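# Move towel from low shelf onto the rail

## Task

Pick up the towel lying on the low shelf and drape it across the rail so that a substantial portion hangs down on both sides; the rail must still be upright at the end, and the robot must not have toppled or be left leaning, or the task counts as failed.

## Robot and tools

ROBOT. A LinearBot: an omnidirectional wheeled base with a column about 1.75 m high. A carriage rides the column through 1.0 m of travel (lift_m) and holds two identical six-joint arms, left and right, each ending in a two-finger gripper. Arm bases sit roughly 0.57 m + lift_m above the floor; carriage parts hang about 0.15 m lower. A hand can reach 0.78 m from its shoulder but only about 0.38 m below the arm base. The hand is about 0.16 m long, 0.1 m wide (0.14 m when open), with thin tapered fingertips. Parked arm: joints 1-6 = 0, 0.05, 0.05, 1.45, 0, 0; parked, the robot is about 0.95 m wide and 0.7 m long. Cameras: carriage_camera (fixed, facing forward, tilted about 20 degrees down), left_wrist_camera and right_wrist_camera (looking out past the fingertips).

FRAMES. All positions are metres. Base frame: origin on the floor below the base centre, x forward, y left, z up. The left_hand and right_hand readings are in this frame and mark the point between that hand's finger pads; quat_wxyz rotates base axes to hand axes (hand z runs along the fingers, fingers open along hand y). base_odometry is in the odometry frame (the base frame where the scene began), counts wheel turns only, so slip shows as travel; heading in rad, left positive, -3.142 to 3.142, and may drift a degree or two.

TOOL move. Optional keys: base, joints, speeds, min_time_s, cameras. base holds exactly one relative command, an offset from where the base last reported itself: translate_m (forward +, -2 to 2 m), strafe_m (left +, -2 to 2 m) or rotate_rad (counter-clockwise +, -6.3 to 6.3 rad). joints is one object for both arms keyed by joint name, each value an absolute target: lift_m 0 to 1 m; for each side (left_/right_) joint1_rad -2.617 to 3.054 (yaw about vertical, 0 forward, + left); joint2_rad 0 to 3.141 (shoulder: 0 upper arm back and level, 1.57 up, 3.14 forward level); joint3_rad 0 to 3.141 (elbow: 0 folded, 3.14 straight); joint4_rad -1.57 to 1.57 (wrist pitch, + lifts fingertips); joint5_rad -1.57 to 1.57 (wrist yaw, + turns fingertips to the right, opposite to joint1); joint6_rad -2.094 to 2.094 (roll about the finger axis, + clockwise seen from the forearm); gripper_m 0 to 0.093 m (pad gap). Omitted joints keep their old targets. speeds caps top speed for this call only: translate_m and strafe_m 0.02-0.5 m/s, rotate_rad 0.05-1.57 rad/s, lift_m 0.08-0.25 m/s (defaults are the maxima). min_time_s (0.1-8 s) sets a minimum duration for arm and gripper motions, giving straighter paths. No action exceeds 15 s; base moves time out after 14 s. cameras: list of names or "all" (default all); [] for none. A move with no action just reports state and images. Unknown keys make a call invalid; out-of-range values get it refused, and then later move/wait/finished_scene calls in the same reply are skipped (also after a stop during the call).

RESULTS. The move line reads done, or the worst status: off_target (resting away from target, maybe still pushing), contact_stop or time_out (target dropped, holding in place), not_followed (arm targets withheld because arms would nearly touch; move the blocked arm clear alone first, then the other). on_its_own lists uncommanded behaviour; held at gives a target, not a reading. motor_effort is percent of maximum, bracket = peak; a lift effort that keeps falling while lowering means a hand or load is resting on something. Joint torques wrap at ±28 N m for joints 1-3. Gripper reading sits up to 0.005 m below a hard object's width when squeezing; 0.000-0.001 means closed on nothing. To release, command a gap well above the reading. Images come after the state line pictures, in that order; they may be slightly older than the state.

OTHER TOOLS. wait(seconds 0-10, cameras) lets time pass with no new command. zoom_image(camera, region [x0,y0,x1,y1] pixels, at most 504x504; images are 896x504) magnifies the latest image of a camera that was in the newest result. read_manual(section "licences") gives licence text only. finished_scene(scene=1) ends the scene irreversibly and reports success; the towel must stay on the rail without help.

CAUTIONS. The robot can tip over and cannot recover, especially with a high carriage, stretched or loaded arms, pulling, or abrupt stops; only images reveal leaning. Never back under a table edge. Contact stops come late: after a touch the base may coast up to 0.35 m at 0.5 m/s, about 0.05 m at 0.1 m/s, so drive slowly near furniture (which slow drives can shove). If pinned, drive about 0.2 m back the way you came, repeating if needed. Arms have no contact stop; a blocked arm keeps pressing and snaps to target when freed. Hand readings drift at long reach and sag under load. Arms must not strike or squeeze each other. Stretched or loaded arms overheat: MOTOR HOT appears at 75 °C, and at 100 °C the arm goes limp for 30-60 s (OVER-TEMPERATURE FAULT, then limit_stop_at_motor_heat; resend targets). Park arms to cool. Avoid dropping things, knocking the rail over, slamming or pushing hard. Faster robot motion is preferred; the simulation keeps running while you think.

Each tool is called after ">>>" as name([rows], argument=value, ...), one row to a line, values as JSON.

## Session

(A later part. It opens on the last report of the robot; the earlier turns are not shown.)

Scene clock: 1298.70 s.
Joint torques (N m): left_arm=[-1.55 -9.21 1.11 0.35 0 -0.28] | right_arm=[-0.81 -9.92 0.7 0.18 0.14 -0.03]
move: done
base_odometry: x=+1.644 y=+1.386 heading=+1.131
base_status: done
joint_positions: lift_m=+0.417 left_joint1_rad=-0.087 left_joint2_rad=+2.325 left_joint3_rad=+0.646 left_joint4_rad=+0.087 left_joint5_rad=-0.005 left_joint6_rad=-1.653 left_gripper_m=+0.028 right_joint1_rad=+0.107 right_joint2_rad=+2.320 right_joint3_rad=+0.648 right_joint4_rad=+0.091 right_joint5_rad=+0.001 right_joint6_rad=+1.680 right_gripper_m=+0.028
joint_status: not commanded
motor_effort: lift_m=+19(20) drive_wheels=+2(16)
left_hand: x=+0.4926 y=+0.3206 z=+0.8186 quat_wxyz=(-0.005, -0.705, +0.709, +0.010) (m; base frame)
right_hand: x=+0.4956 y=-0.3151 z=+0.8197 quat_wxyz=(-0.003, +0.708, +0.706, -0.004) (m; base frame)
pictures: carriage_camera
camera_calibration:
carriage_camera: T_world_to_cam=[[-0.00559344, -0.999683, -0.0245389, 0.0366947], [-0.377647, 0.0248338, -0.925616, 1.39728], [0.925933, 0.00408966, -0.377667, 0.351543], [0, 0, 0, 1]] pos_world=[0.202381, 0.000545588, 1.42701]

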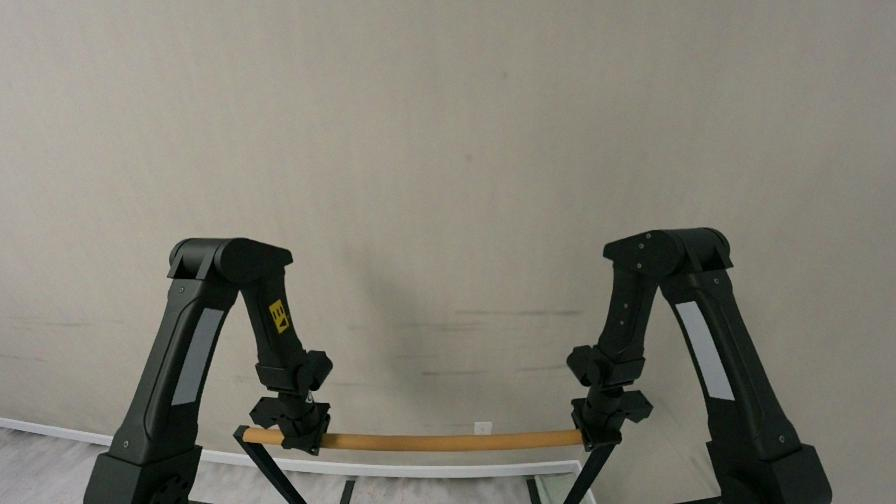

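>>> move(base={"strafe_m": -0.08}, speeds={"strafe_m": 0.08}, cameras=["carriage_camera"])

>>> zoom_image(camera="carriage_camera", region=[510, 444, 600, 504])

Scene clock: 1303.30 s.
Joint torques (N m): left_arm=[-1.52 -9.21 0.96 0.35 0.03 -0.25] | right_arm=[-1.03 -9.95 0.68 0.16 0.14 -0.05]
move: done
base_odometry: x=+1.716 y=+1.353 heading=+1.131
base_status: done
joint_positions: lift_m=+0.417 left_joint1_rad=-0.087 left_joint2_rad=+2.325 left_joint3_rad=+0.646 left_joint4_rad=+0.085 left_joint5_rad=-0.008 left_joint6_rad=-1.652 left_gripper_m=+0.028 right_joint1_rad=+0.109 right_joint2_rad=+2.320 right_joint3_rad=+0.648 right_joint4_rad=+0.091 right_joint5_rad=+0.000 right_joint6_rad=+1.680 right_gripper_m=+0.028
joint_status: not commanded
motor_effort: lift_m=+20(20) drive_wheels=+2(13)
left_hand: x=+0.4923 y=+0.3212 z=+0.8186 quat_wxyz=(-0.004, -0.705, +0.709, +0.011) (m; base frame)
right_hand: x=+0.4956 y=-0.3145 z=+0.8197 quat_wxyz=(-0.003, +0.708, +0.707, -0.004) (m; base frame)
pictures: carriage_camera
camera_calibration:
carriage_camera: T_world_to_cam=[[-0.00559344, -0.999683, -0.0245389, 0.0366947], [-0.377647, 0.0248338, -0.925616, 1.39728], [0.925933, 0.00408966, -0.377667, 0.351543], [0, 0, 0, 1]] pos_world=[0.202381, 0.000545588, 1.42701]

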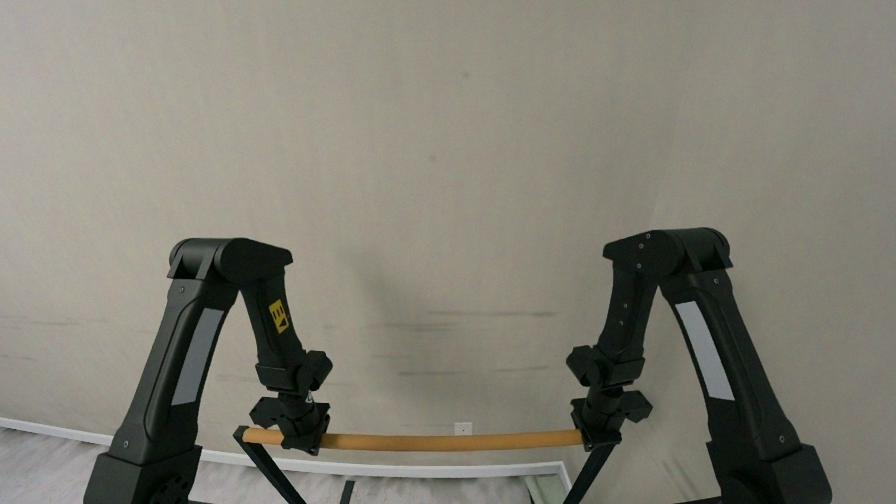

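Scaled by 5.600 from the camera's 896x504 image, which has a finer 1280x720 frame.

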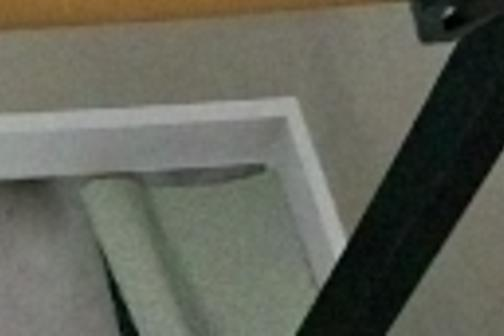

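>>> move(base={"strafe_m": -0.05}, speeds={"strafe_m": 0.08}, cameras=["carriage_camera"])

>>> zoom_image(camera="carriage_camera", region=[510, 444, 600, 504])

Scene clock: 1308.17 s.
Joint torques (N m): left_arm=[-1.65 -9.24 1.06 0.38 0 -0.27] | right_arm=[-1.07 -9.95 0.76 0.17 0.13 -0.04]
move: done
base_odometry: x=+1.762 y=+1.331 heading=+1.131
base_status: done
joint_positions: lift_m=+0.417 left_joint1_rad=-0.086 left_joint2_rad=+2.325 left_joint3_rad=+0.646 left_joint4_rad=+0.084 left_joint5_rad=-0.008 left_joint6_rad=-1.653 left_gripper_m=+0.028 right_joint1_rad=+0.109 right_joint2_rad=+2.320 right_joint3_rad=+0.648 right_joint4_rad=+0.092 right_joint5_rad=+0.000 right_joint6_rad=+1.680 right_gripper_m=+0.028
joint_status: not commanded
motor_effort: lift_m=+19(20) drive_wheels=+2(13)
left_hand: x=+0.4919 y=+0.3214 z=+0.8186 quat_wxyz=(-0.005, -0.706, +0.709, +0.012) (m; base frame)
right_hand: x=+0.4957 y=-0.3144 z=+0.8197 quat_wxyz=(-0.003, +0.707, +0.707, -0.004) (m; base frame)
pictures: carriage_camera
camera_calibration:
carriage_camera: T_world_to_cam=[[-0.00559344, -0.999683, -0.0245389, 0.0366947], [-0.377647, 0.0248338, -0.925616, 1.39728], [0.925933, 0.00408966, -0.377667, 0.351543], [0, 0, 0, 1]] pos_world=[0.202381, 0.000545588, 1.42701]

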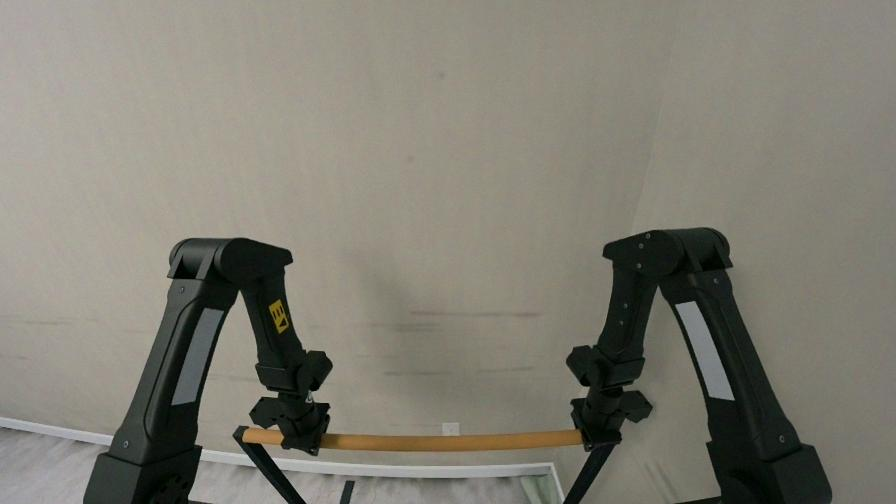

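Scaled by 5.600 from the camera's 896x504 image, which has a finer 1280x720 frame.

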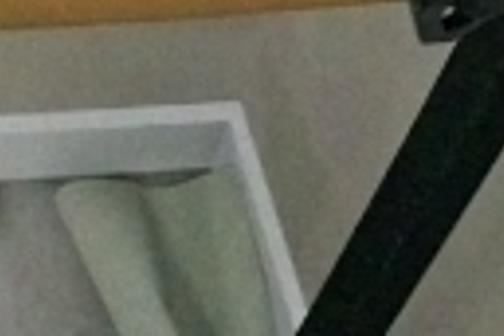

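>>> move(base={"strafe_m": -0.04}, speeds={"strafe_m": 0.08}, cameras=["carriage_camera"])

>>> zoom_image(camera="carriage_camera", region=[510, 444, 600, 504])

Scene clock: 1312.27 s.
Joint torques (N m): left_arm=[-1.72 -9.1 1.06 0.39 0.06 -0.27] | right_arm=[-1.05 -9.98 0.76 0.14 0.2 -0.02]
move: done
base_odometry: x=+1.797 y=+1.315 heading=+1.132
base_status: done
joint_positions: lift_m=+0.417 left_joint1_rad=-0.086 left_joint2_rad=+2.323 left_joint3_rad=+0.646 left_joint4_rad=+0.083 left_joint5_rad=-0.011 left_joint6_rad=-1.653 left_gripper_m=+0.028 right_joint1_rad=+0.109 right_joint2_rad=+2.320 right_joint3_rad=+0.648 right_joint4_rad=+0.094 right_joint5_rad=-0.003 right_joint6_rad=+1.680 right_gripper_m=+0.028
joint_status: not commanded
motor_effort: lift_m=+21(21) drive_wheels=+19(21)
left_hand: x=+0.4919 y=+0.3220 z=+0.8187 quat_wxyz=(-0.004, -0.706, +0.708, +0.013) (m; base frame)
right_hand: x=+0.4963 y=-0.3138 z=+0.8195 quat_wxyz=(-0.003, +0.707, +0.707, -0.002) (m; base frame)
pictures: carriage_camera
camera_calibration:
carriage_camera: T_world_to_cam=[[-0.00559344, -0.999683, -0.0245389, 0.0366892], [-0.377647, 0.0248338, -0.925616, 1.39708], [0.925933, 0.00408966, -0.377667, 0.351458], [0, 0, 0, 1]] pos_world=[0.202381, 0.000545588, 1.42679]

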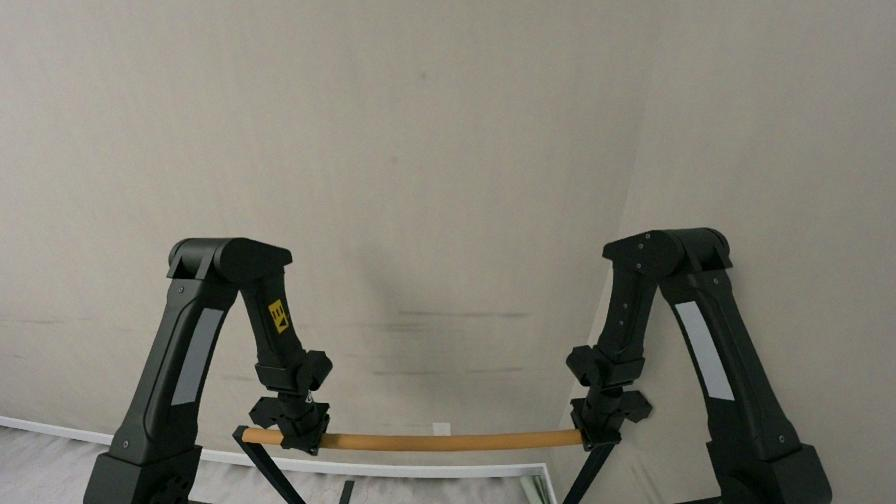

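Scaled by 5.600 from the camera's 896x504 image, which has a finer 1280x720 frame.

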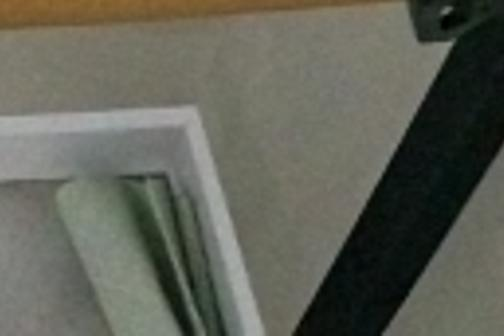

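>>> move(base={"strafe_m": 0.012}, joints={"lift_m": 0.46}, speeds={"strafe_m": 0.03, "lift_m": 0.08}, cameras=["carriage_camera"])

>>> zoom_image(camera="carriage_camera", region=[510, 444, 600, 504])

Scene clock: 1316.77 s.
Joint torques (N m): left_arm=[-0.85 -11.77 1.1 0.02 -0.03 -0.2] | right_arm=[-0.55 -12.59 0.96 -0.15 0.14 -0.01]
move: done
base_odometry: x=+1.787 y=+1.320 heading=+1.132
base_status: done
joint_positions: lift_m=+0.459 left_joint1_rad=-0.094 left_joint2_rad=+2.353 left_joint3_rad=+0.644 left_joint4_rad=+0.118 left_joint5_rad=-0.001 left_joint6_rad=-1.659 left_gripper_m=+0.028 right_joint1_rad=+0.104 right_joint2_rad=+2.350 right_joint3_rad=+0.645 right_joint4_rad=+0.123 right_joint5_rad=+0.001 right_joint6_rad=+1.675 right_gripper_m=+0.028
joint_status: all done
motor_effort: lift_m=+31(35) drive_wheels=+1(12)
left_hand: x=+0.4904 y=+0.3186 z=+0.8541 quat_wxyz=(-0.006, -0.705, +0.709, +0.008) (m; base frame)
right_hand: x=+0.4931 y=-0.3161 z=+0.8549 quat_wxyz=(-0.003, +0.707, +0.707, -0.004) (m; base frame)
pictures: carriage_camera
camera_calibration:
carriage_camera: T_world_to_cam=[[-0.00559344, -0.999683, -0.0245389, 0.0377159], [-0.377647, 0.0248338, -0.925616, 1.4358], [0.925933, 0.00408966, -0.377667, 0.367259], [0, 0, 0, 1]] pos_world=[0.202381, 0.000545588, 1.46863]

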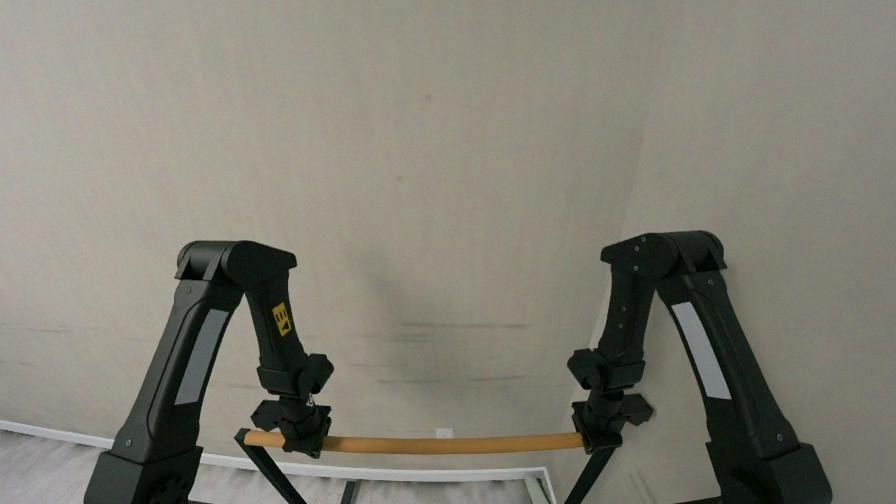

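Scaled by 5.600 from the camera's 896x504 image, which has a finer 1280x720 frame.

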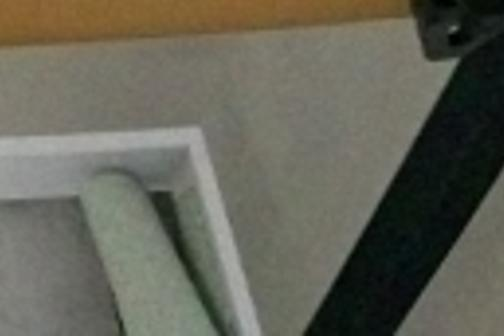

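>>> move(joints={"lift_m": 0.52}, speeds={"lift_m": 0.08}, cameras=["carriage_camera"])

>>> zoom_image(camera="carriage_camera", region=[510, 444, 600, 504])

Scene clock: 1320.43 s.
Joint torques (N m): left_arm=[-0.92 -12.26 1.05 -0.07 -0.06 -0.18] | right_arm=[-0.57 -12.81 0.83 -0.12 0.14 -0.01]
move: done
base_odometry: x=+1.787 y=+1.320 heading=+1.132
base_status: not commanded
joint_positions: lift_m=+0.519 left_joint1_rad=-0.094 left_joint2_rad=+2.358 left_joint3_rad=+0.643 left_joint4_rad=+0.124 left_joint5_rad=+0.000 left_joint6_rad=-1.660 left_gripper_m=+0.028 right_joint1_rad=+0.104 right_joint2_rad=+2.352 right_joint3_rad=+0.644 right_joint4_rad=+0.124 right_joint5_rad=+0.002 right_joint6_rad=+1.675 right_gripper_m=+0.028
joint_status: all done
motor_effort: lift_m=+30(37) drive_wheels=+1(1)
left_hand: x=+0.4897 y=+0.3184 z=+0.9130 quat_wxyz=(-0.007, -0.705, +0.709, +0.008) (m; base frame)
right_hand: x=+0.4917 y=-0.3163 z=+0.9143 quat_wxyz=(-0.004, +0.707, +0.707, -0.006) (m; base frame)
pictures: carriage_camera
camera_calibration:
carriage_camera: T_world_to_cam=[[-0.00559344, -0.999683, -0.0245389, 0.0391891], [-0.377647, 0.0248338, -0.925616, 1.49137], [0.925933, 0.00408966, -0.377667, 0.389932], [0, 0, 0, 1]] pos_world=[0.202381, 0.000545588, 1.52866]

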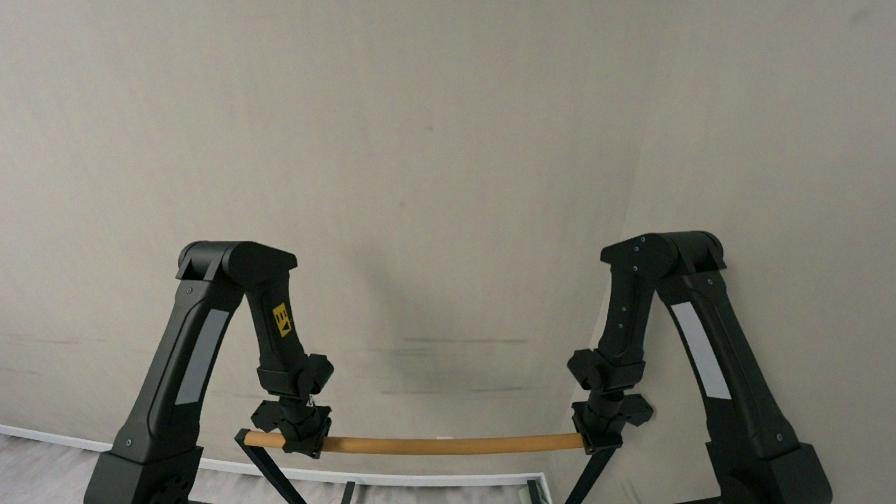

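Scaled by 5.600 from the camera's 896x504 image, which has a finer 1280x720 frame.

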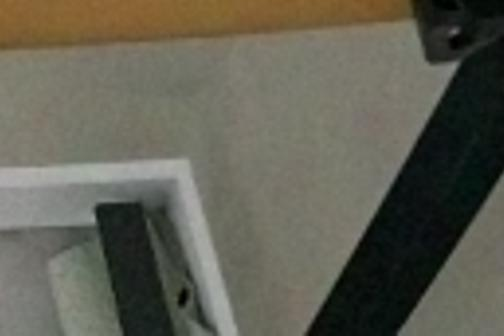

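>>> move(base={"strafe_m": 0.15}, speeds={"strafe_m": 0.12}, cameras=["carriage_camera"])

>>> zoom_image(camera="carriage_camera", region=[510, 444, 600, 504])

Scene clock: 1333.07 s.
Joint torques (N m): left_arm=[-0.59 -12.36 1.02 -0.07 -0.1 -0.17] | right_arm=[-0.03 -13.08 0.84 -0.16 0.09 0.03]
move: done
base_odometry: x=+1.651 y=+1.384 heading=+1.131
base_status: done
joint_positions: lift_m=+0.519 left_joint1_rad=-0.096 left_joint2_rad=+2.358 left_joint3_rad=+0.643 left_joint4_rad=+0.125 left_joint5_rad=+0.001 left_joint6_rad=-1.663 left_gripper_m=+0.028 right_joint1_rad=+0.099 right_joint2_rad=+2.352 right_joint3_rad=+0.644 right_joint4_rad=+0.123 right_joint5_rad=+0.004 right_joint6_rad=+1.672 right_gripper_m=+0.028
joint_status: not commanded
motor_effort: lift_m=+30(31) drive_wheels=+12(13)
left_hand: x=+0.4897 y=+0.3178 z=+0.9130 quat_wxyz=(-0.007, -0.706, +0.709, +0.007) (m; base frame)
right_hand: x=+0.4917 y=-0.3179 z=+0.9143 quat_wxyz=(-0.003, +0.708, +0.706, -0.007) (m; base frame)
pictures: carriage_camera
camera_calibration:
carriage_camera: T_world_to_cam=[[-0.00559344, -0.999683, -0.0245389, 0.0391891], [-0.377647, 0.0248338, -0.925616, 1.49137], [0.925933, 0.00408966, -0.377667, 0.389932], [0, 0, 0, 1]] pos_world=[0.202381, 0.000545588, 1.52866]

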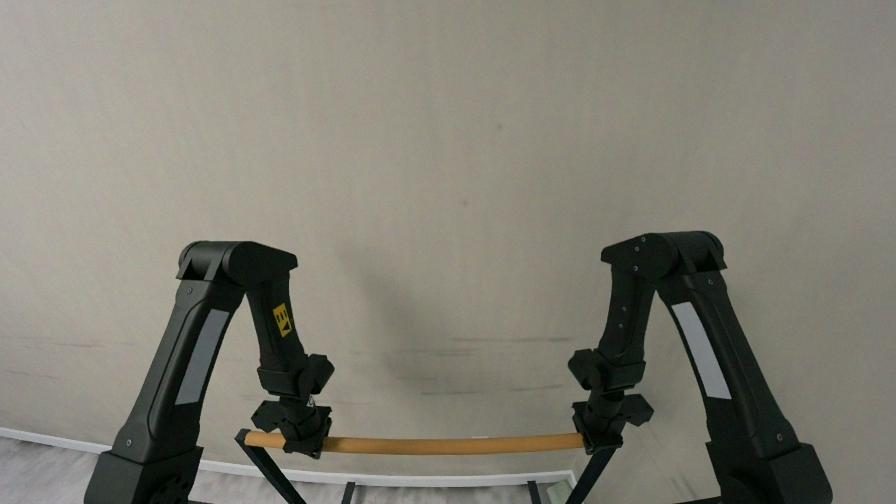

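Scaled by 5.600 from the camera's 896x504 image, which has a finer 1280x720 frame.

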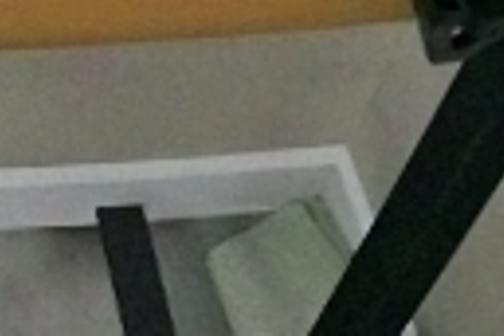

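>>> move(joints={"lift_m": 0.418}, speeds={"lift_m": 0.1}, cameras=[])

>>> move(base={"strafe_m": -0.11}, speeds={"strafe_m": 0.08}, cameras=["carriage_camera"])

>>> zoom_image(camera="carriage_camera", region=[510, 444, 600, 504])

Scene clock: 1342.47 s.
Joint torques (N m): left_arm=[-0.61 -9.65 1.37 0.32 -0.04 -0.14] | right_arm=[-0.02 -10.44 0.8 0.11 0.11 0.07]
move: done
base_odometry: x=+1.651 y=+1.384 heading=+1.131
base_status: not commanded
joint_positions: lift_m=+0.418 left_joint1_rad=-0.097 left_joint2_rad=+2.329 left_joint3_rad=+0.642 left_joint4_rad=+0.089 left_joint5_rad=+0.002 left_joint6_rad=-1.665 left_gripper_m=+0.028 right_joint1_rad=+0.098 right_joint2_rad=+2.326 right_joint3_rad=+0.643 right_joint4_rad=+0.091 right_joint5_rad=+0.007 right_joint6_rad=+1.671 right_gripper_m=+0.028
joint_status: all done
motor_effort: lift_m=+19(25) drive_wheels=+10(13)
left_hand: x=+0.4891 y=+0.3175 z=+0.8186 quat_wxyz=(-0.010, -0.706, +0.708, +0.010) (m; base frame)
right_hand: x=+0.4914 y=-0.3186 z=+0.8192 quat_wxyz=(-0.004, +0.708, +0.706, -0.011) (m; base frame)
pictures: none
No camera images: "cameras" was empty.

Scene clock: 1344.43 s.
Joint torques (N m): left_arm=[-1.44 -9.57 1.36 0.3 0.03 -0.25] | right_arm=[-0.99 -10.44 1.03 0.15 0.17 -0.03]
move: done
base_odometry: x=+1.751 y=+1.338 heading=+1.132
base_status: done
joint_positions: lift_m=+0.418 left_joint1_rad=-0.088 left_joint2_rad=+2.329 left_joint3_rad=+0.642 left_joint4_rad=+0.090 left_joint5_rad=-0.007 left_joint6_rad=-1.654 left_gripper_m=+0.028 right_joint1_rad=+0.108 right_joint2_rad=+2.325 right_joint3_rad=+0.644 right_joint4_rad=+0.096 right_joint5_rad=-0.001 right_joint6_rad=+1.679 right_gripper_m=+0.028
joint_status: not commanded
motor_effort: lift_m=+19(19) drive_wheels=+6(13)
left_hand: x=+0.4898 y=+0.3210 z=+0.8186 quat_wxyz=(-0.006, -0.705, +0.709, +0.012) (m; base frame)
right_hand: x=+0.4930 y=-0.3149 z=+0.8195 quat_wxyz=(-0.005, +0.707, +0.707, -0.006) (m; base frame)
pictures: carriage_camera
camera_calibration:
carriage_camera: T_world_to_cam=[[-0.00559344, -0.999683, -0.0245389, 0.0367206], [-0.377647, 0.0248338, -0.925616, 1.39826], [0.925933, 0.00408966, -0.377667, 0.351941], [0, 0, 0, 1]] pos_world=[0.202381, 0.000545588, 1.42807]

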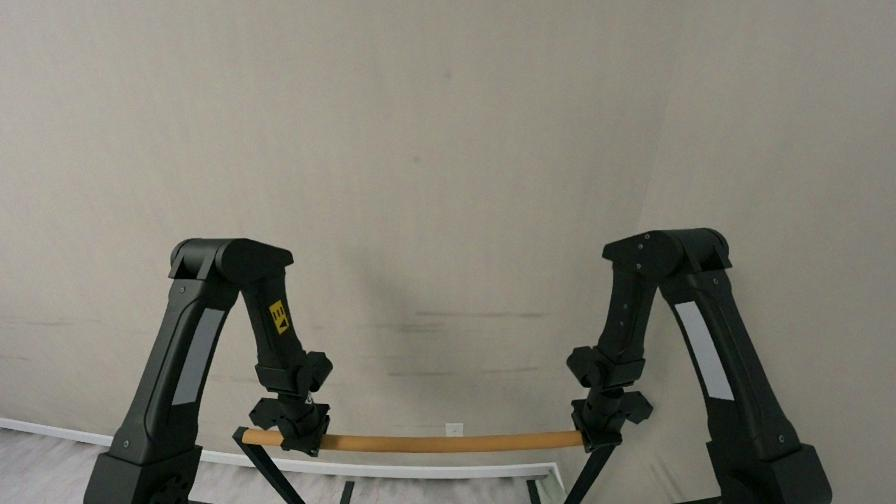

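Scaled by 5.600 from the camera's 896x504 image, which has a finer 1280x720 frame.

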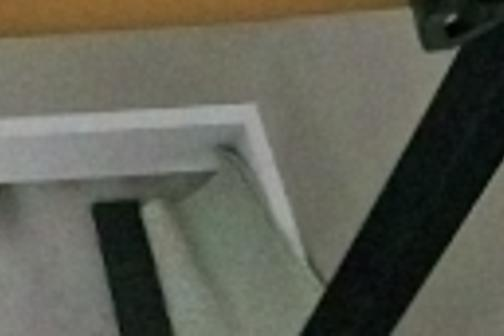

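>>> move(base={"strafe_m": -0.045}, speeds={"strafe_m": 0.08}, cameras=["carriage_camera"])

>>> zoom_image(camera="carriage_camera", region=[510, 444, 600, 504])

>>> move(base={"strafe_m": 0.06}, speeds={"strafe_m": 0.08}, cameras=["carriage_camera"])

>>> zoom_image(camera="carriage_camera", region=[510, 444, 600, 504])

Scene clock: 1349.17 s.
Joint torques (N m): left_arm=[-1.51 -9.61 1.31 0.29 0.03 -0.26] | right_arm=[-1.11 -10.47 1.03 0.11 0.16 -0.06]
move: done
base_odometry: x=+1.791 y=+1.319 heading=+1.132
base_status: done
joint_positions: lift_m=+0.418 left_joint1_rad=-0.087 left_joint2_rad=+2.329 left_joint3_rad=+0.642 left_joint4_rad=+0.090 left_joint5_rad=-0.008 left_joint6_rad=-1.654 left_gripper_m=+0.028 right_joint1_rad=+0.110 right_joint2_rad=+2.325 right_joint3_rad=+0.644 right_joint4_rad=+0.096 right_joint5_rad=+0.000 right_joint6_rad=+1.680 right_gripper_m=+0.028
joint_status: not commanded
motor_effort: lift_m=+19(19) drive_wheels=+3(18)
left_hand: x=+0.4898 y=+0.3213 z=+0.8186 quat_wxyz=(-0.006, -0.705, +0.709, +0.013) (m; base frame)
right_hand: x=+0.4931 y=-0.3145 z=+0.8195 quat_wxyz=(-0.005, +0.707, +0.707, -0.005) (m; base frame)
pictures: carriage_camera
camera_calibration:
carriage_camera: T_world_to_cam=[[-0.00559344, -0.999683, -0.0245389, 0.0367206], [-0.377647, 0.0248338, -0.925616, 1.39826], [0.925933, 0.00408966, -0.377667, 0.35194], [0, 0, 0, 1]] pos_world=[0.202381, 0.000545588, 1.42807]

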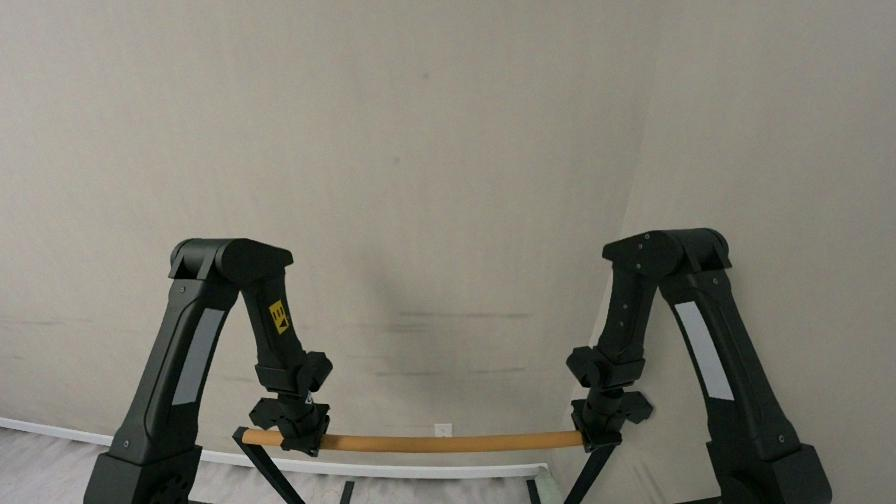

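Scaled by 5.600 from the camera's 896x504 image, which has a finer 1280x720 frame.

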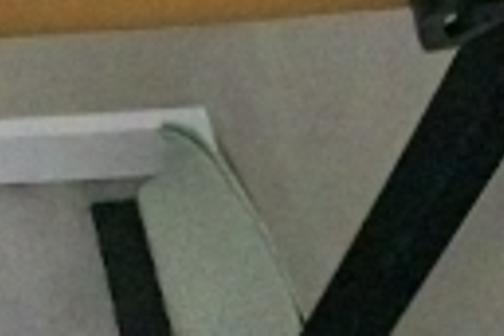

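Scene clock: 1350.53 s.
Joint torques (N m): left_arm=[0.25 -9.59 1.35 0.3 -0.08 -0.03] | right_arm=[1.05 -10.21 0.98 0.12 0.05 0.19]
move: done
base_odometry: x=+1.737 y=+1.344 heading=+1.131
base_status: done
joint_positions: lift_m=+0.418 left_joint1_rad=-0.106 left_joint2_rad=+2.329 left_joint3_rad=+0.642 left_joint4_rad=+0.093 left_joint5_rad=+0.005 left_joint6_rad=-1.674 left_gripper_m=+0.028 right_joint1_rad=+0.087 right_joint2_rad=+2.325 right_joint3_rad=+0.644 right_joint4_rad=+0.093 right_joint5_rad=+0.012 right_joint6_rad=+1.659 right_gripper_m=+0.028
joint_status: not commanded
motor_effort: lift_m=+19(19) drive_wheels=-7(10)
left_hand: x=+0.4900 y=+0.3148 z=+0.8186 quat_wxyz=(-0.009, -0.706, +0.708, +0.008) (m; base frame)
right_hand: x=+0.4932 y=-0.3217 z=+0.8196 quat_wxyz=(-0.001, +0.708, +0.707, -0.010) (m; base frame)
pictures: carriage_camera
camera_calibration:
carriage_camera: T_world_to_cam=[[-0.00559344, -0.999683, -0.0245389, 0.0367204], [-0.377647, 0.0248338, -0.925616, 1.39825], [0.925933, 0.00408966, -0.377667, 0.351938], [0, 0, 0, 1]] pos_world=[0.202381, 0.000545588, 1.42806]

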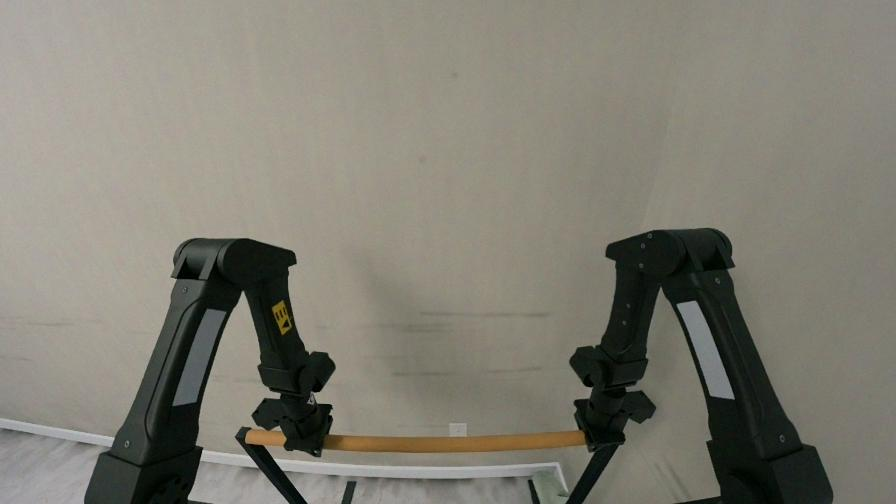

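Scaled by 5.600 from the camera's 896x504 image, which has a finer 1280x720 frame.

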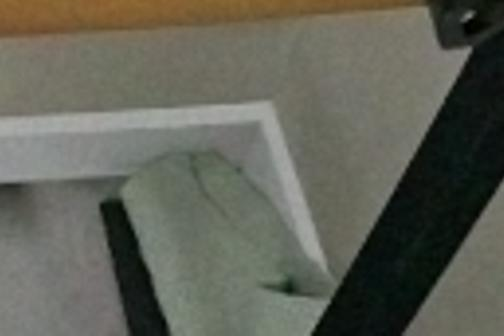

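>>> move(base={"strafe_m": 0.03}, speeds={"strafe_m": 0.1}, cameras=[])

>>> move(base={"translate_m": -0.38}, joints={"lift_m": 0.428}, speeds={"translate_m": 0.15}, cameras=["carriage_camera"])

>>> zoom_image(camera="carriage_camera", region=[510, 424, 610, 504])

Scene clock: 1356.57 s.
Joint torques (N m): left_arm=[0.29 -9.74 1.35 0.26 -0.11 -0.03] | right_arm=[1.06 -10.43 0.99 0.18 0.09 0.19]
move: done
base_odometry: x=+1.710 y=+1.357 heading=+1.131
base_status: done
joint_positions: lift_m=+0.418 left_joint1_rad=-0.106 left_joint2_rad=+2.329 left_joint3_rad=+0.642 left_joint4_rad=+0.093 left_joint5_rad=+0.004 left_joint6_rad=-1.676 left_gripper_m=+0.028 right_joint1_rad=+0.088 right_joint2_rad=+2.325 right_joint3_rad=+0.644 right_joint4_rad=+0.093 right_joint5_rad=+0.010 right_joint6_rad=+1.658 right_gripper_m=+0.028
joint_status: not commanded
motor_effort: lift_m=+19(19) drive_wheels=-6(17)
left_hand: x=+0.4900 y=+0.3151 z=+0.8186 quat_wxyz=(-0.009, -0.707, +0.707, +0.008) (m; base frame)
right_hand: x=+0.4932 y=-0.3214 z=+0.8196 quat_wxyz=(-0.001, +0.707, +0.707, -0.010) (m; base frame)
pictures: none
No camera images: "cameras" was empty.

Scene clock: 1360.07 s.
Joint torques (N m): left_arm=[-0.06 -12.03 1.09 -0.04 -0.11 -0.12] | right_arm=[0.4 -11.49 1.24 -0.07 0.08 0.1]
move: done
base_odometry: x=+1.548 y=+1.013 heading=+1.130
base_status: done
joint_positions: lift_m=+0.427 left_joint1_rad=-0.103 left_joint2_rad=+2.356 left_joint3_rad=+0.643 left_joint4_rad=+0.121 left_joint5_rad=+0.004 left_joint6_rad=-1.667 left_gripper_m=+0.028 right_joint1_rad=+0.093 right_joint2_rad=+2.341 right_joint3_rad=+0.641 right_joint4_rad=+0.114 right_joint5_rad=+0.006 right_joint6_rad=+1.666 right_gripper_m=+0.028
joint_status: all done
motor_effort: lift_m=+31(37) drive_wheels=-3(21)
left_hand: x=+0.4890 y=+0.3158 z=+0.8214 quat_wxyz=(-0.009, -0.705, +0.709, +0.007) (m; base frame)
right_hand: x=+0.4914 y=-0.3196 z=+0.8244 quat_wxyz=(-0.003, +0.708, +0.706, -0.008) (m; base frame)
pictures: carriage_camera
camera_calibration:
carriage_camera: T_world_to_cam=[[-0.00559344, -0.999683, -0.0245389, 0.0369282], [-0.377647, 0.0248338, -0.925616, 1.40609], [0.925933, 0.00408966, -0.377667, 0.355136], [0, 0, 0, 1]] pos_world=[0.202381, 0.000545588, 1.43653]

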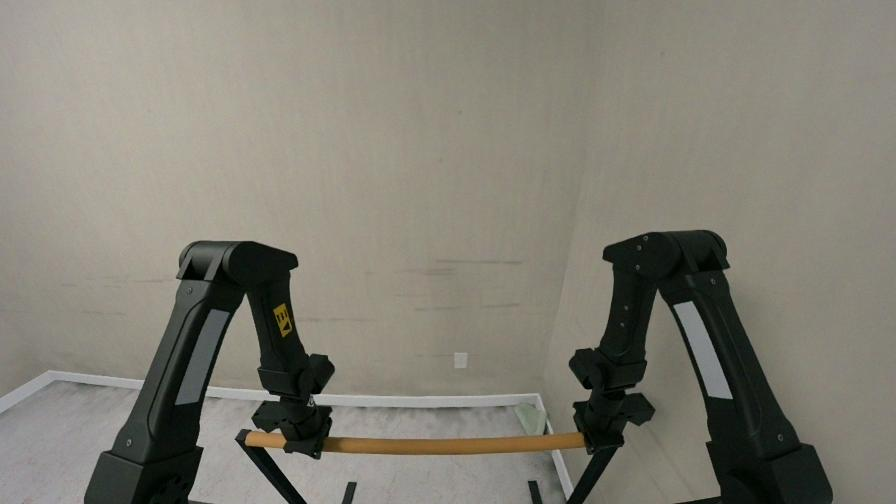

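Scaled by 5.040 from the camera's 896x504 image, which has a finer 1280x720 frame.

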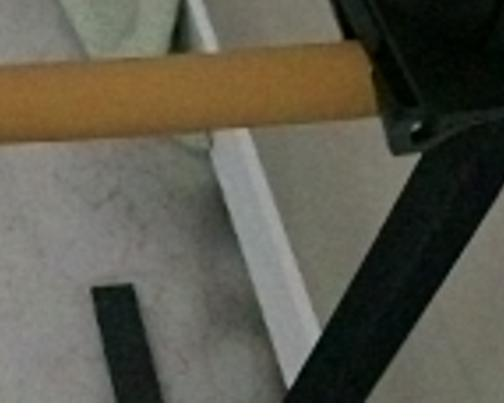

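>>> move(base={"translate_m": 0.1}, speeds={"translate_m": 0.15}, cameras=["carriage_camera"])

>>> zoom_image(camera="carriage_camera", region=[510, 384, 610, 504])

Scene clock: 1364.40 s.
Joint torques (N m): left_arm=[-0.21 -12.11 1.21 -0.11 -0.05 -0.11] | right_arm=[0.29 -12.31 0.83 -0.13 0.08 0.13]
move: done
base_odometry: x=+1.591 y=+1.103 heading=+1.130
base_status: done
joint_positions: lift_m=+0.427 left_joint1_rad=-0.101 left_joint2_rad=+2.356 left_joint3_rad=+0.644 left_joint4_rad=+0.128 left_joint5_rad=+0.002 left_joint6_rad=-1.666 left_gripper_m=+0.028 right_joint1_rad=+0.095 right_joint2_rad=+2.346 right_joint3_rad=+0.645 right_joint4_rad=+0.121 right_joint5_rad=+0.006 right_joint6_rad=+1.666 right_gripper_m=+0.028
joint_status: not commanded
motor_effort: lift_m=+31(31) drive_wheels=-7(11)
left_hand: x=+0.4916 y=+0.3163 z=+0.8214 quat_wxyz=(-0.005, -0.705, +0.709, +0.005) (m; base frame)
right_hand: x=+0.4941 y=-0.3189 z=+0.8237 quat_wxyz=(+0.000, +0.707, +0.707, -0.005) (m; base frame)
pictures: carriage_camera
camera_calibration:
carriage_camera: T_world_to_cam=[[-0.00559344, -0.999683, -0.0245389, 0.0369288], [-0.377647, 0.0248338, -0.925616, 1.40611], [0.925933, 0.00408966, -0.377667, 0.355144], [0, 0, 0, 1]] pos_world=[0.202381, 0.000545588, 1.43655]

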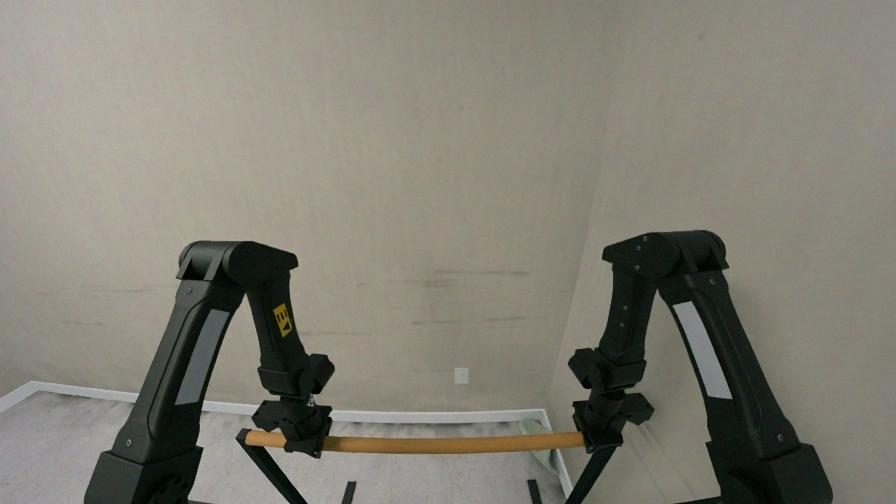

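Scaled by 4.200 from the camera's 896x504 image, which has a finer 1280x720 frame.

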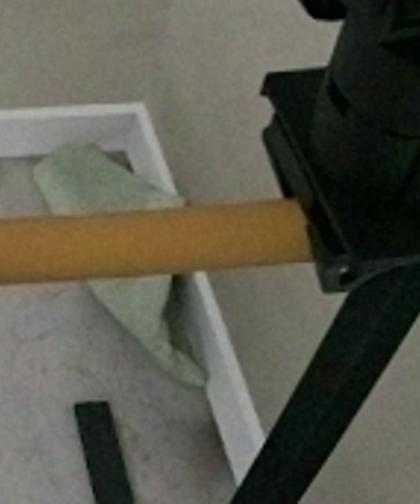

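>>> move(base={"translate_m": 0.27}, joints={"lift_m": 0.418}, speeds={"translate_m": 0.15}, cameras=["carriage_camera"])

>>> zoom_image(camera="carriage_camera", region=[510, 444, 600, 504])

>>> move(base={"strafe_m": -0.05}, speeds={"strafe_m": 0.08}, cameras=["carriage_camera"])

>>> zoom_image(camera="carriage_camera", region=[510, 444, 600, 504])

Scene clock: 1373.20 s.
Joint torques (N m): left_arm=[-0.2 -9.48 2.17 0.32 -0.06 -0.08] | right_arm=[0.2 -9.77 1.88 0.13 0.15 0.12]
move: done
base_odometry: x=+1.706 y=+1.347 heading=+1.130
base_status: done
joint_positions: lift_m=+0.418 left_joint1_rad=-0.101 left_joint2_rad=+2.328 left_joint3_rad=+0.630 left_joint4_rad=+0.082 left_joint5_rad=+0.002 left_joint6_rad=-1.672 left_gripper_m=+0.028 right_joint1_rad=+0.096 right_joint2_rad=+2.321 right_joint3_rad=+0.633 right_joint4_rad=+0.095 right_joint5_rad=+0.002 right_joint6_rad=+1.665 right_gripper_m=+0.028
joint_status: all done
motor_effort: lift_m=+20(24) drive_wheels=+7(13)
left_hand: x=+0.4821 y=+0.3173 z=+0.8186 quat_wxyz=(-0.015, -0.707, +0.707, +0.017) (m; base frame)
right_hand: x=+0.4889 y=-0.3184 z=+0.8199 quat_wxyz=(-0.007, +0.707, +0.708, -0.009) (m; base frame)
pictures: carriage_camera
camera_calibration:
carriage_camera: T_world_to_cam=[[-0.00559344, -0.999683, -0.0245389, 0.0367173], [-0.377647, 0.0248338, -0.925616, 1.39813], [0.925933, 0.00408966, -0.377667, 0.35189], [0, 0, 0, 1]] pos_world=[0.202381, 0.000545588, 1.42793]

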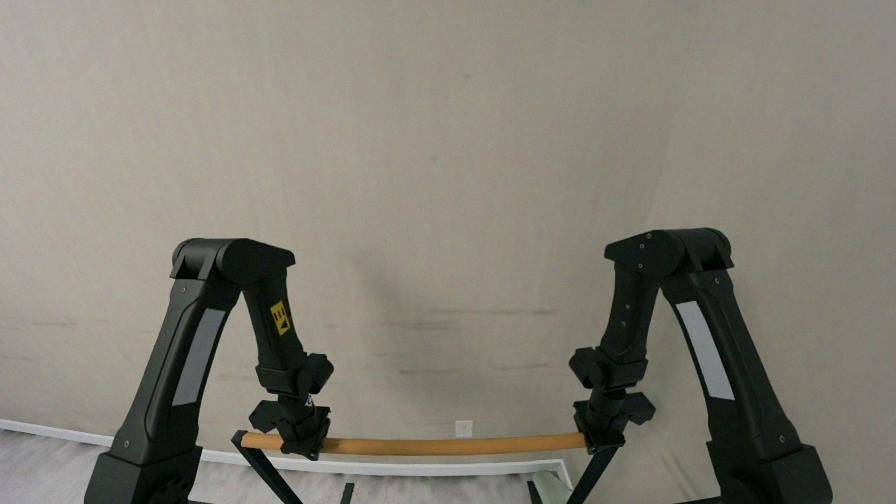

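Scaled by 5.600 from the camera's 896x504 image, which has a finer 1280x720 frame.

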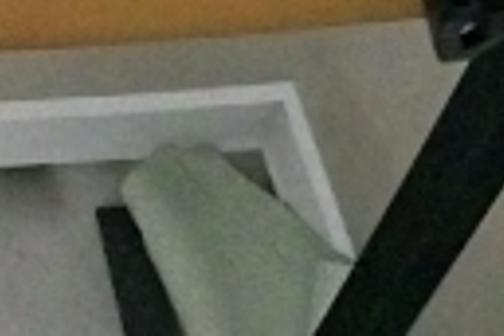

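Scene clock: 1374.43 s.
Joint torques (N m): left_arm=[-1.06 -9.31 1.84 0.3 -0.03 -0.17] | right_arm=[-0.87 -9.87 1.61 0.08 0.2 0.04]
move: done
base_odometry: x=+1.752 y=+1.326 heading=+1.130
base_status: done
joint_positions: lift_m=+0.418 left_joint1_rad=-0.092 left_joint2_rad=+2.328 left_joint3_rad=+0.634 left_joint4_rad=+0.088 left_joint5_rad=-0.005 left_joint6_rad=-1.661 left_gripper_m=+0.028 right_joint1_rad=+0.106 right_joint2_rad=+2.321 right_joint3_rad=+0.638 right_joint4_rad=+0.099 right_joint5_rad=+0.001 right_joint6_rad=+1.674 right_gripper_m=+0.028
joint_status: not commanded
motor_effort: lift_m=+20(20) drive_wheels=+4(15)
left_hand: x=+0.4861 y=+0.3200 z=+0.8186 quat_wxyz=(-0.009, -0.706, +0.708, +0.015) (m; base frame)
right_hand: x=+0.4922 y=-0.3156 z=+0.8200 quat_wxyz=(-0.004, +0.706, +0.708, -0.006) (m; base frame)
pictures: carriage_camera
camera_calibration:
carriage_camera: T_world_to_cam=[[-0.00559344, -0.999683, -0.0245389, 0.0367169], [-0.377647, 0.0248338, -0.925616, 1.39812], [0.925933, 0.00408966, -0.377667, 0.351883], [0, 0, 0, 1]] pos_world=[0.202381, 0.000545588, 1.42792]

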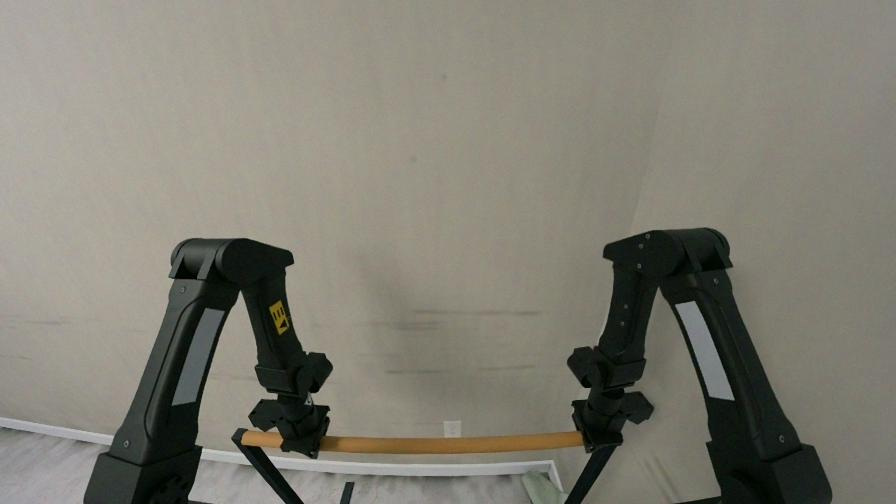

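Scaled by 5.600 from the camera's 896x504 image, which has a finer 1280x720 frame.

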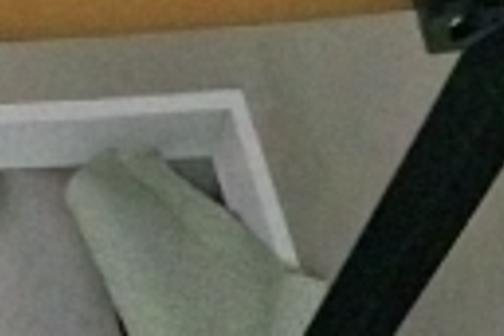

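>>> move(base={"strafe_m": -0.045}, speeds={"strafe_m": 0.08}, cameras=["carriage_camera"])

>>> zoom_image(camera="carriage_camera", region=[510, 444, 600, 504])

>>> move(joints={"lift_m": 0.455}, speeds={"lift_m": 0.08}, cameras=["carriage_camera"])

>>> zoom_image(camera="carriage_camera", region=[510, 444, 600, 504])

Scene clock: 1379.90 s.
Joint torques (N m): left_arm=[-1.05 -9.39 1.85 0.3 0 -0.2] | right_arm=[-0.91 -9.98 1.52 0.09 0.15 0]
move: done
base_odometry: x=+1.792 y=+1.307 heading=+1.130
base_status: done
joint_positions: lift_m=+0.418 left_joint1_rad=-0.092 left_joint2_rad=+2.328 left_joint3_rad=+0.635 left_joint4_rad=+0.089 left_joint5_rad=-0.006 left_joint6_rad=-1.660 left_gripper_m=+0.028 right_joint1_rad=+0.107 right_joint2_rad=+2.321 right_joint3_rad=+0.638 right_joint4_rad=+0.099 right_joint5_rad=+0.001 right_joint6_rad=+1.675 right_gripper_m=+0.028
joint_status: not commanded
motor_effort: lift_m=+21(21) drive_wheels=+10(14)
left_hand: x=+0.4865 y=+0.3201 z=+0.8185 quat_wxyz=(-0.009, -0.706, +0.708, +0.015) (m; base frame)
right_hand: x=+0.4922 y=-0.3153 z=+0.8199 quat_wxyz=(-0.004, +0.706, +0.708, -0.006) (m; base frame)
pictures: carriage_camera
camera_calibration:
carriage_camera: T_world_to_cam=[[-0.00559344, -0.999683, -0.0245389, 0.0367148], [-0.377647, 0.0248338, -0.925616, 1.39804], [0.925933, 0.00408966, -0.377667, 0.351851], [0, 0, 0, 1]] pos_world=[0.202381, 0.000545588, 1.42783]

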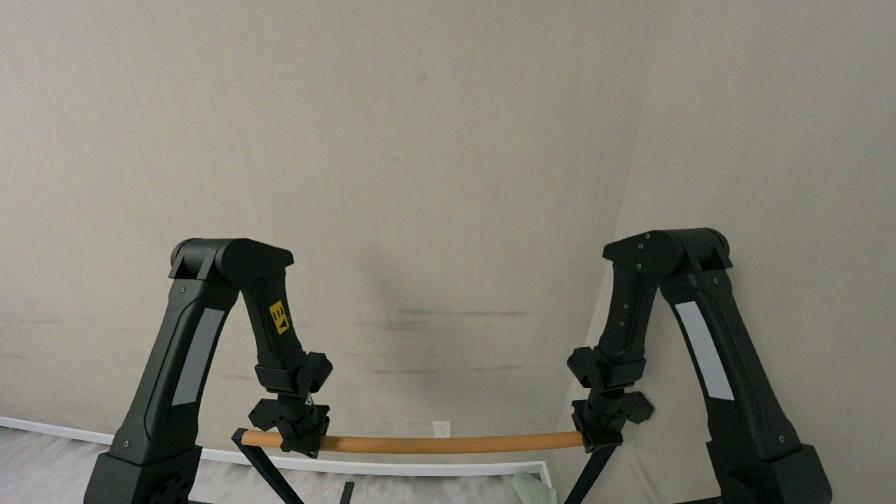

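Scaled by 5.600 from the camera's 896x504 image, which has a finer 1280x720 frame.

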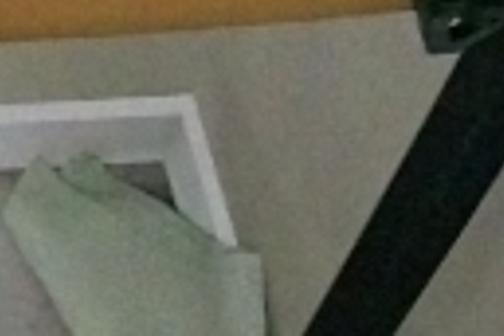

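Scene clock: 1380.77 s.
Joint torques (N m): left_arm=[-0.88 -11.97 1.52 -0.03 -0.07 -0.16] | right_arm=[-0.75 -12.14 1.24 -0.1 0.11 0.02]
move: done
base_odometry: x=+1.792 y=+1.307 heading=+1.130
base_status: not commanded
joint_positions: lift_m=+0.454 left_joint1_rad=-0.095 left_joint2_rad=+2.356 left_joint3_rad=+0.637 left_joint4_rad=+0.117 left_joint5_rad=+0.001 left_joint6_rad=-1.662 left_gripper_m=+0.028 right_joint1_rad=+0.105 right_joint2_rad=+2.344 right_joint3_rad=+0.638 right_joint4_rad=+0.118 right_joint5_rad=+0.003 right_joint6_rad=+1.675 right_gripper_m=+0.028
joint_status: all done
motor_effort: lift_m=+31(37) drive_wheels=+9(10)
left_hand: x=+0.4855 y=+0.3185 z=+0.8483 quat_wxyz=(-0.011, -0.706, +0.708, +0.012) (m; base frame)
right_hand: x=+0.4900 y=-0.3164 z=+0.8507 quat_wxyz=(-0.004, +0.707, +0.707, -0.008) (m; base frame)
pictures: carriage_camera
camera_calibration:
carriage_camera: T_world_to_cam=[[-0.00559344, -0.999683, -0.0245389, 0.0375904], [-0.377647, 0.0248338, -0.925616, 1.43107], [0.925933, 0.00408966, -0.377667, 0.365327], [0, 0, 0, 1]] pos_world=[0.202381, 0.000545588, 1.46351]

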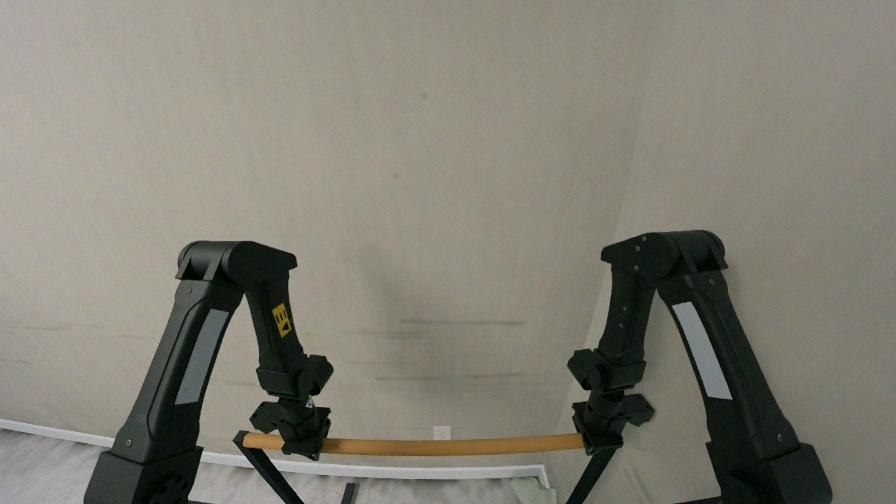

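Scaled by 5.600 from the camera's 896x504 image, which has a finer 1280x720 frame.

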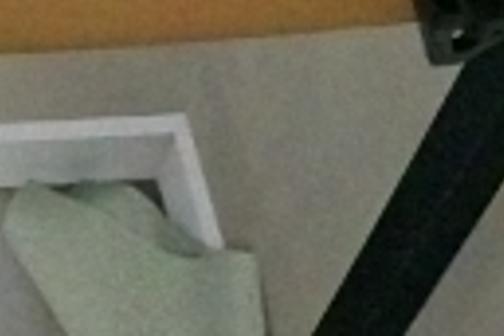

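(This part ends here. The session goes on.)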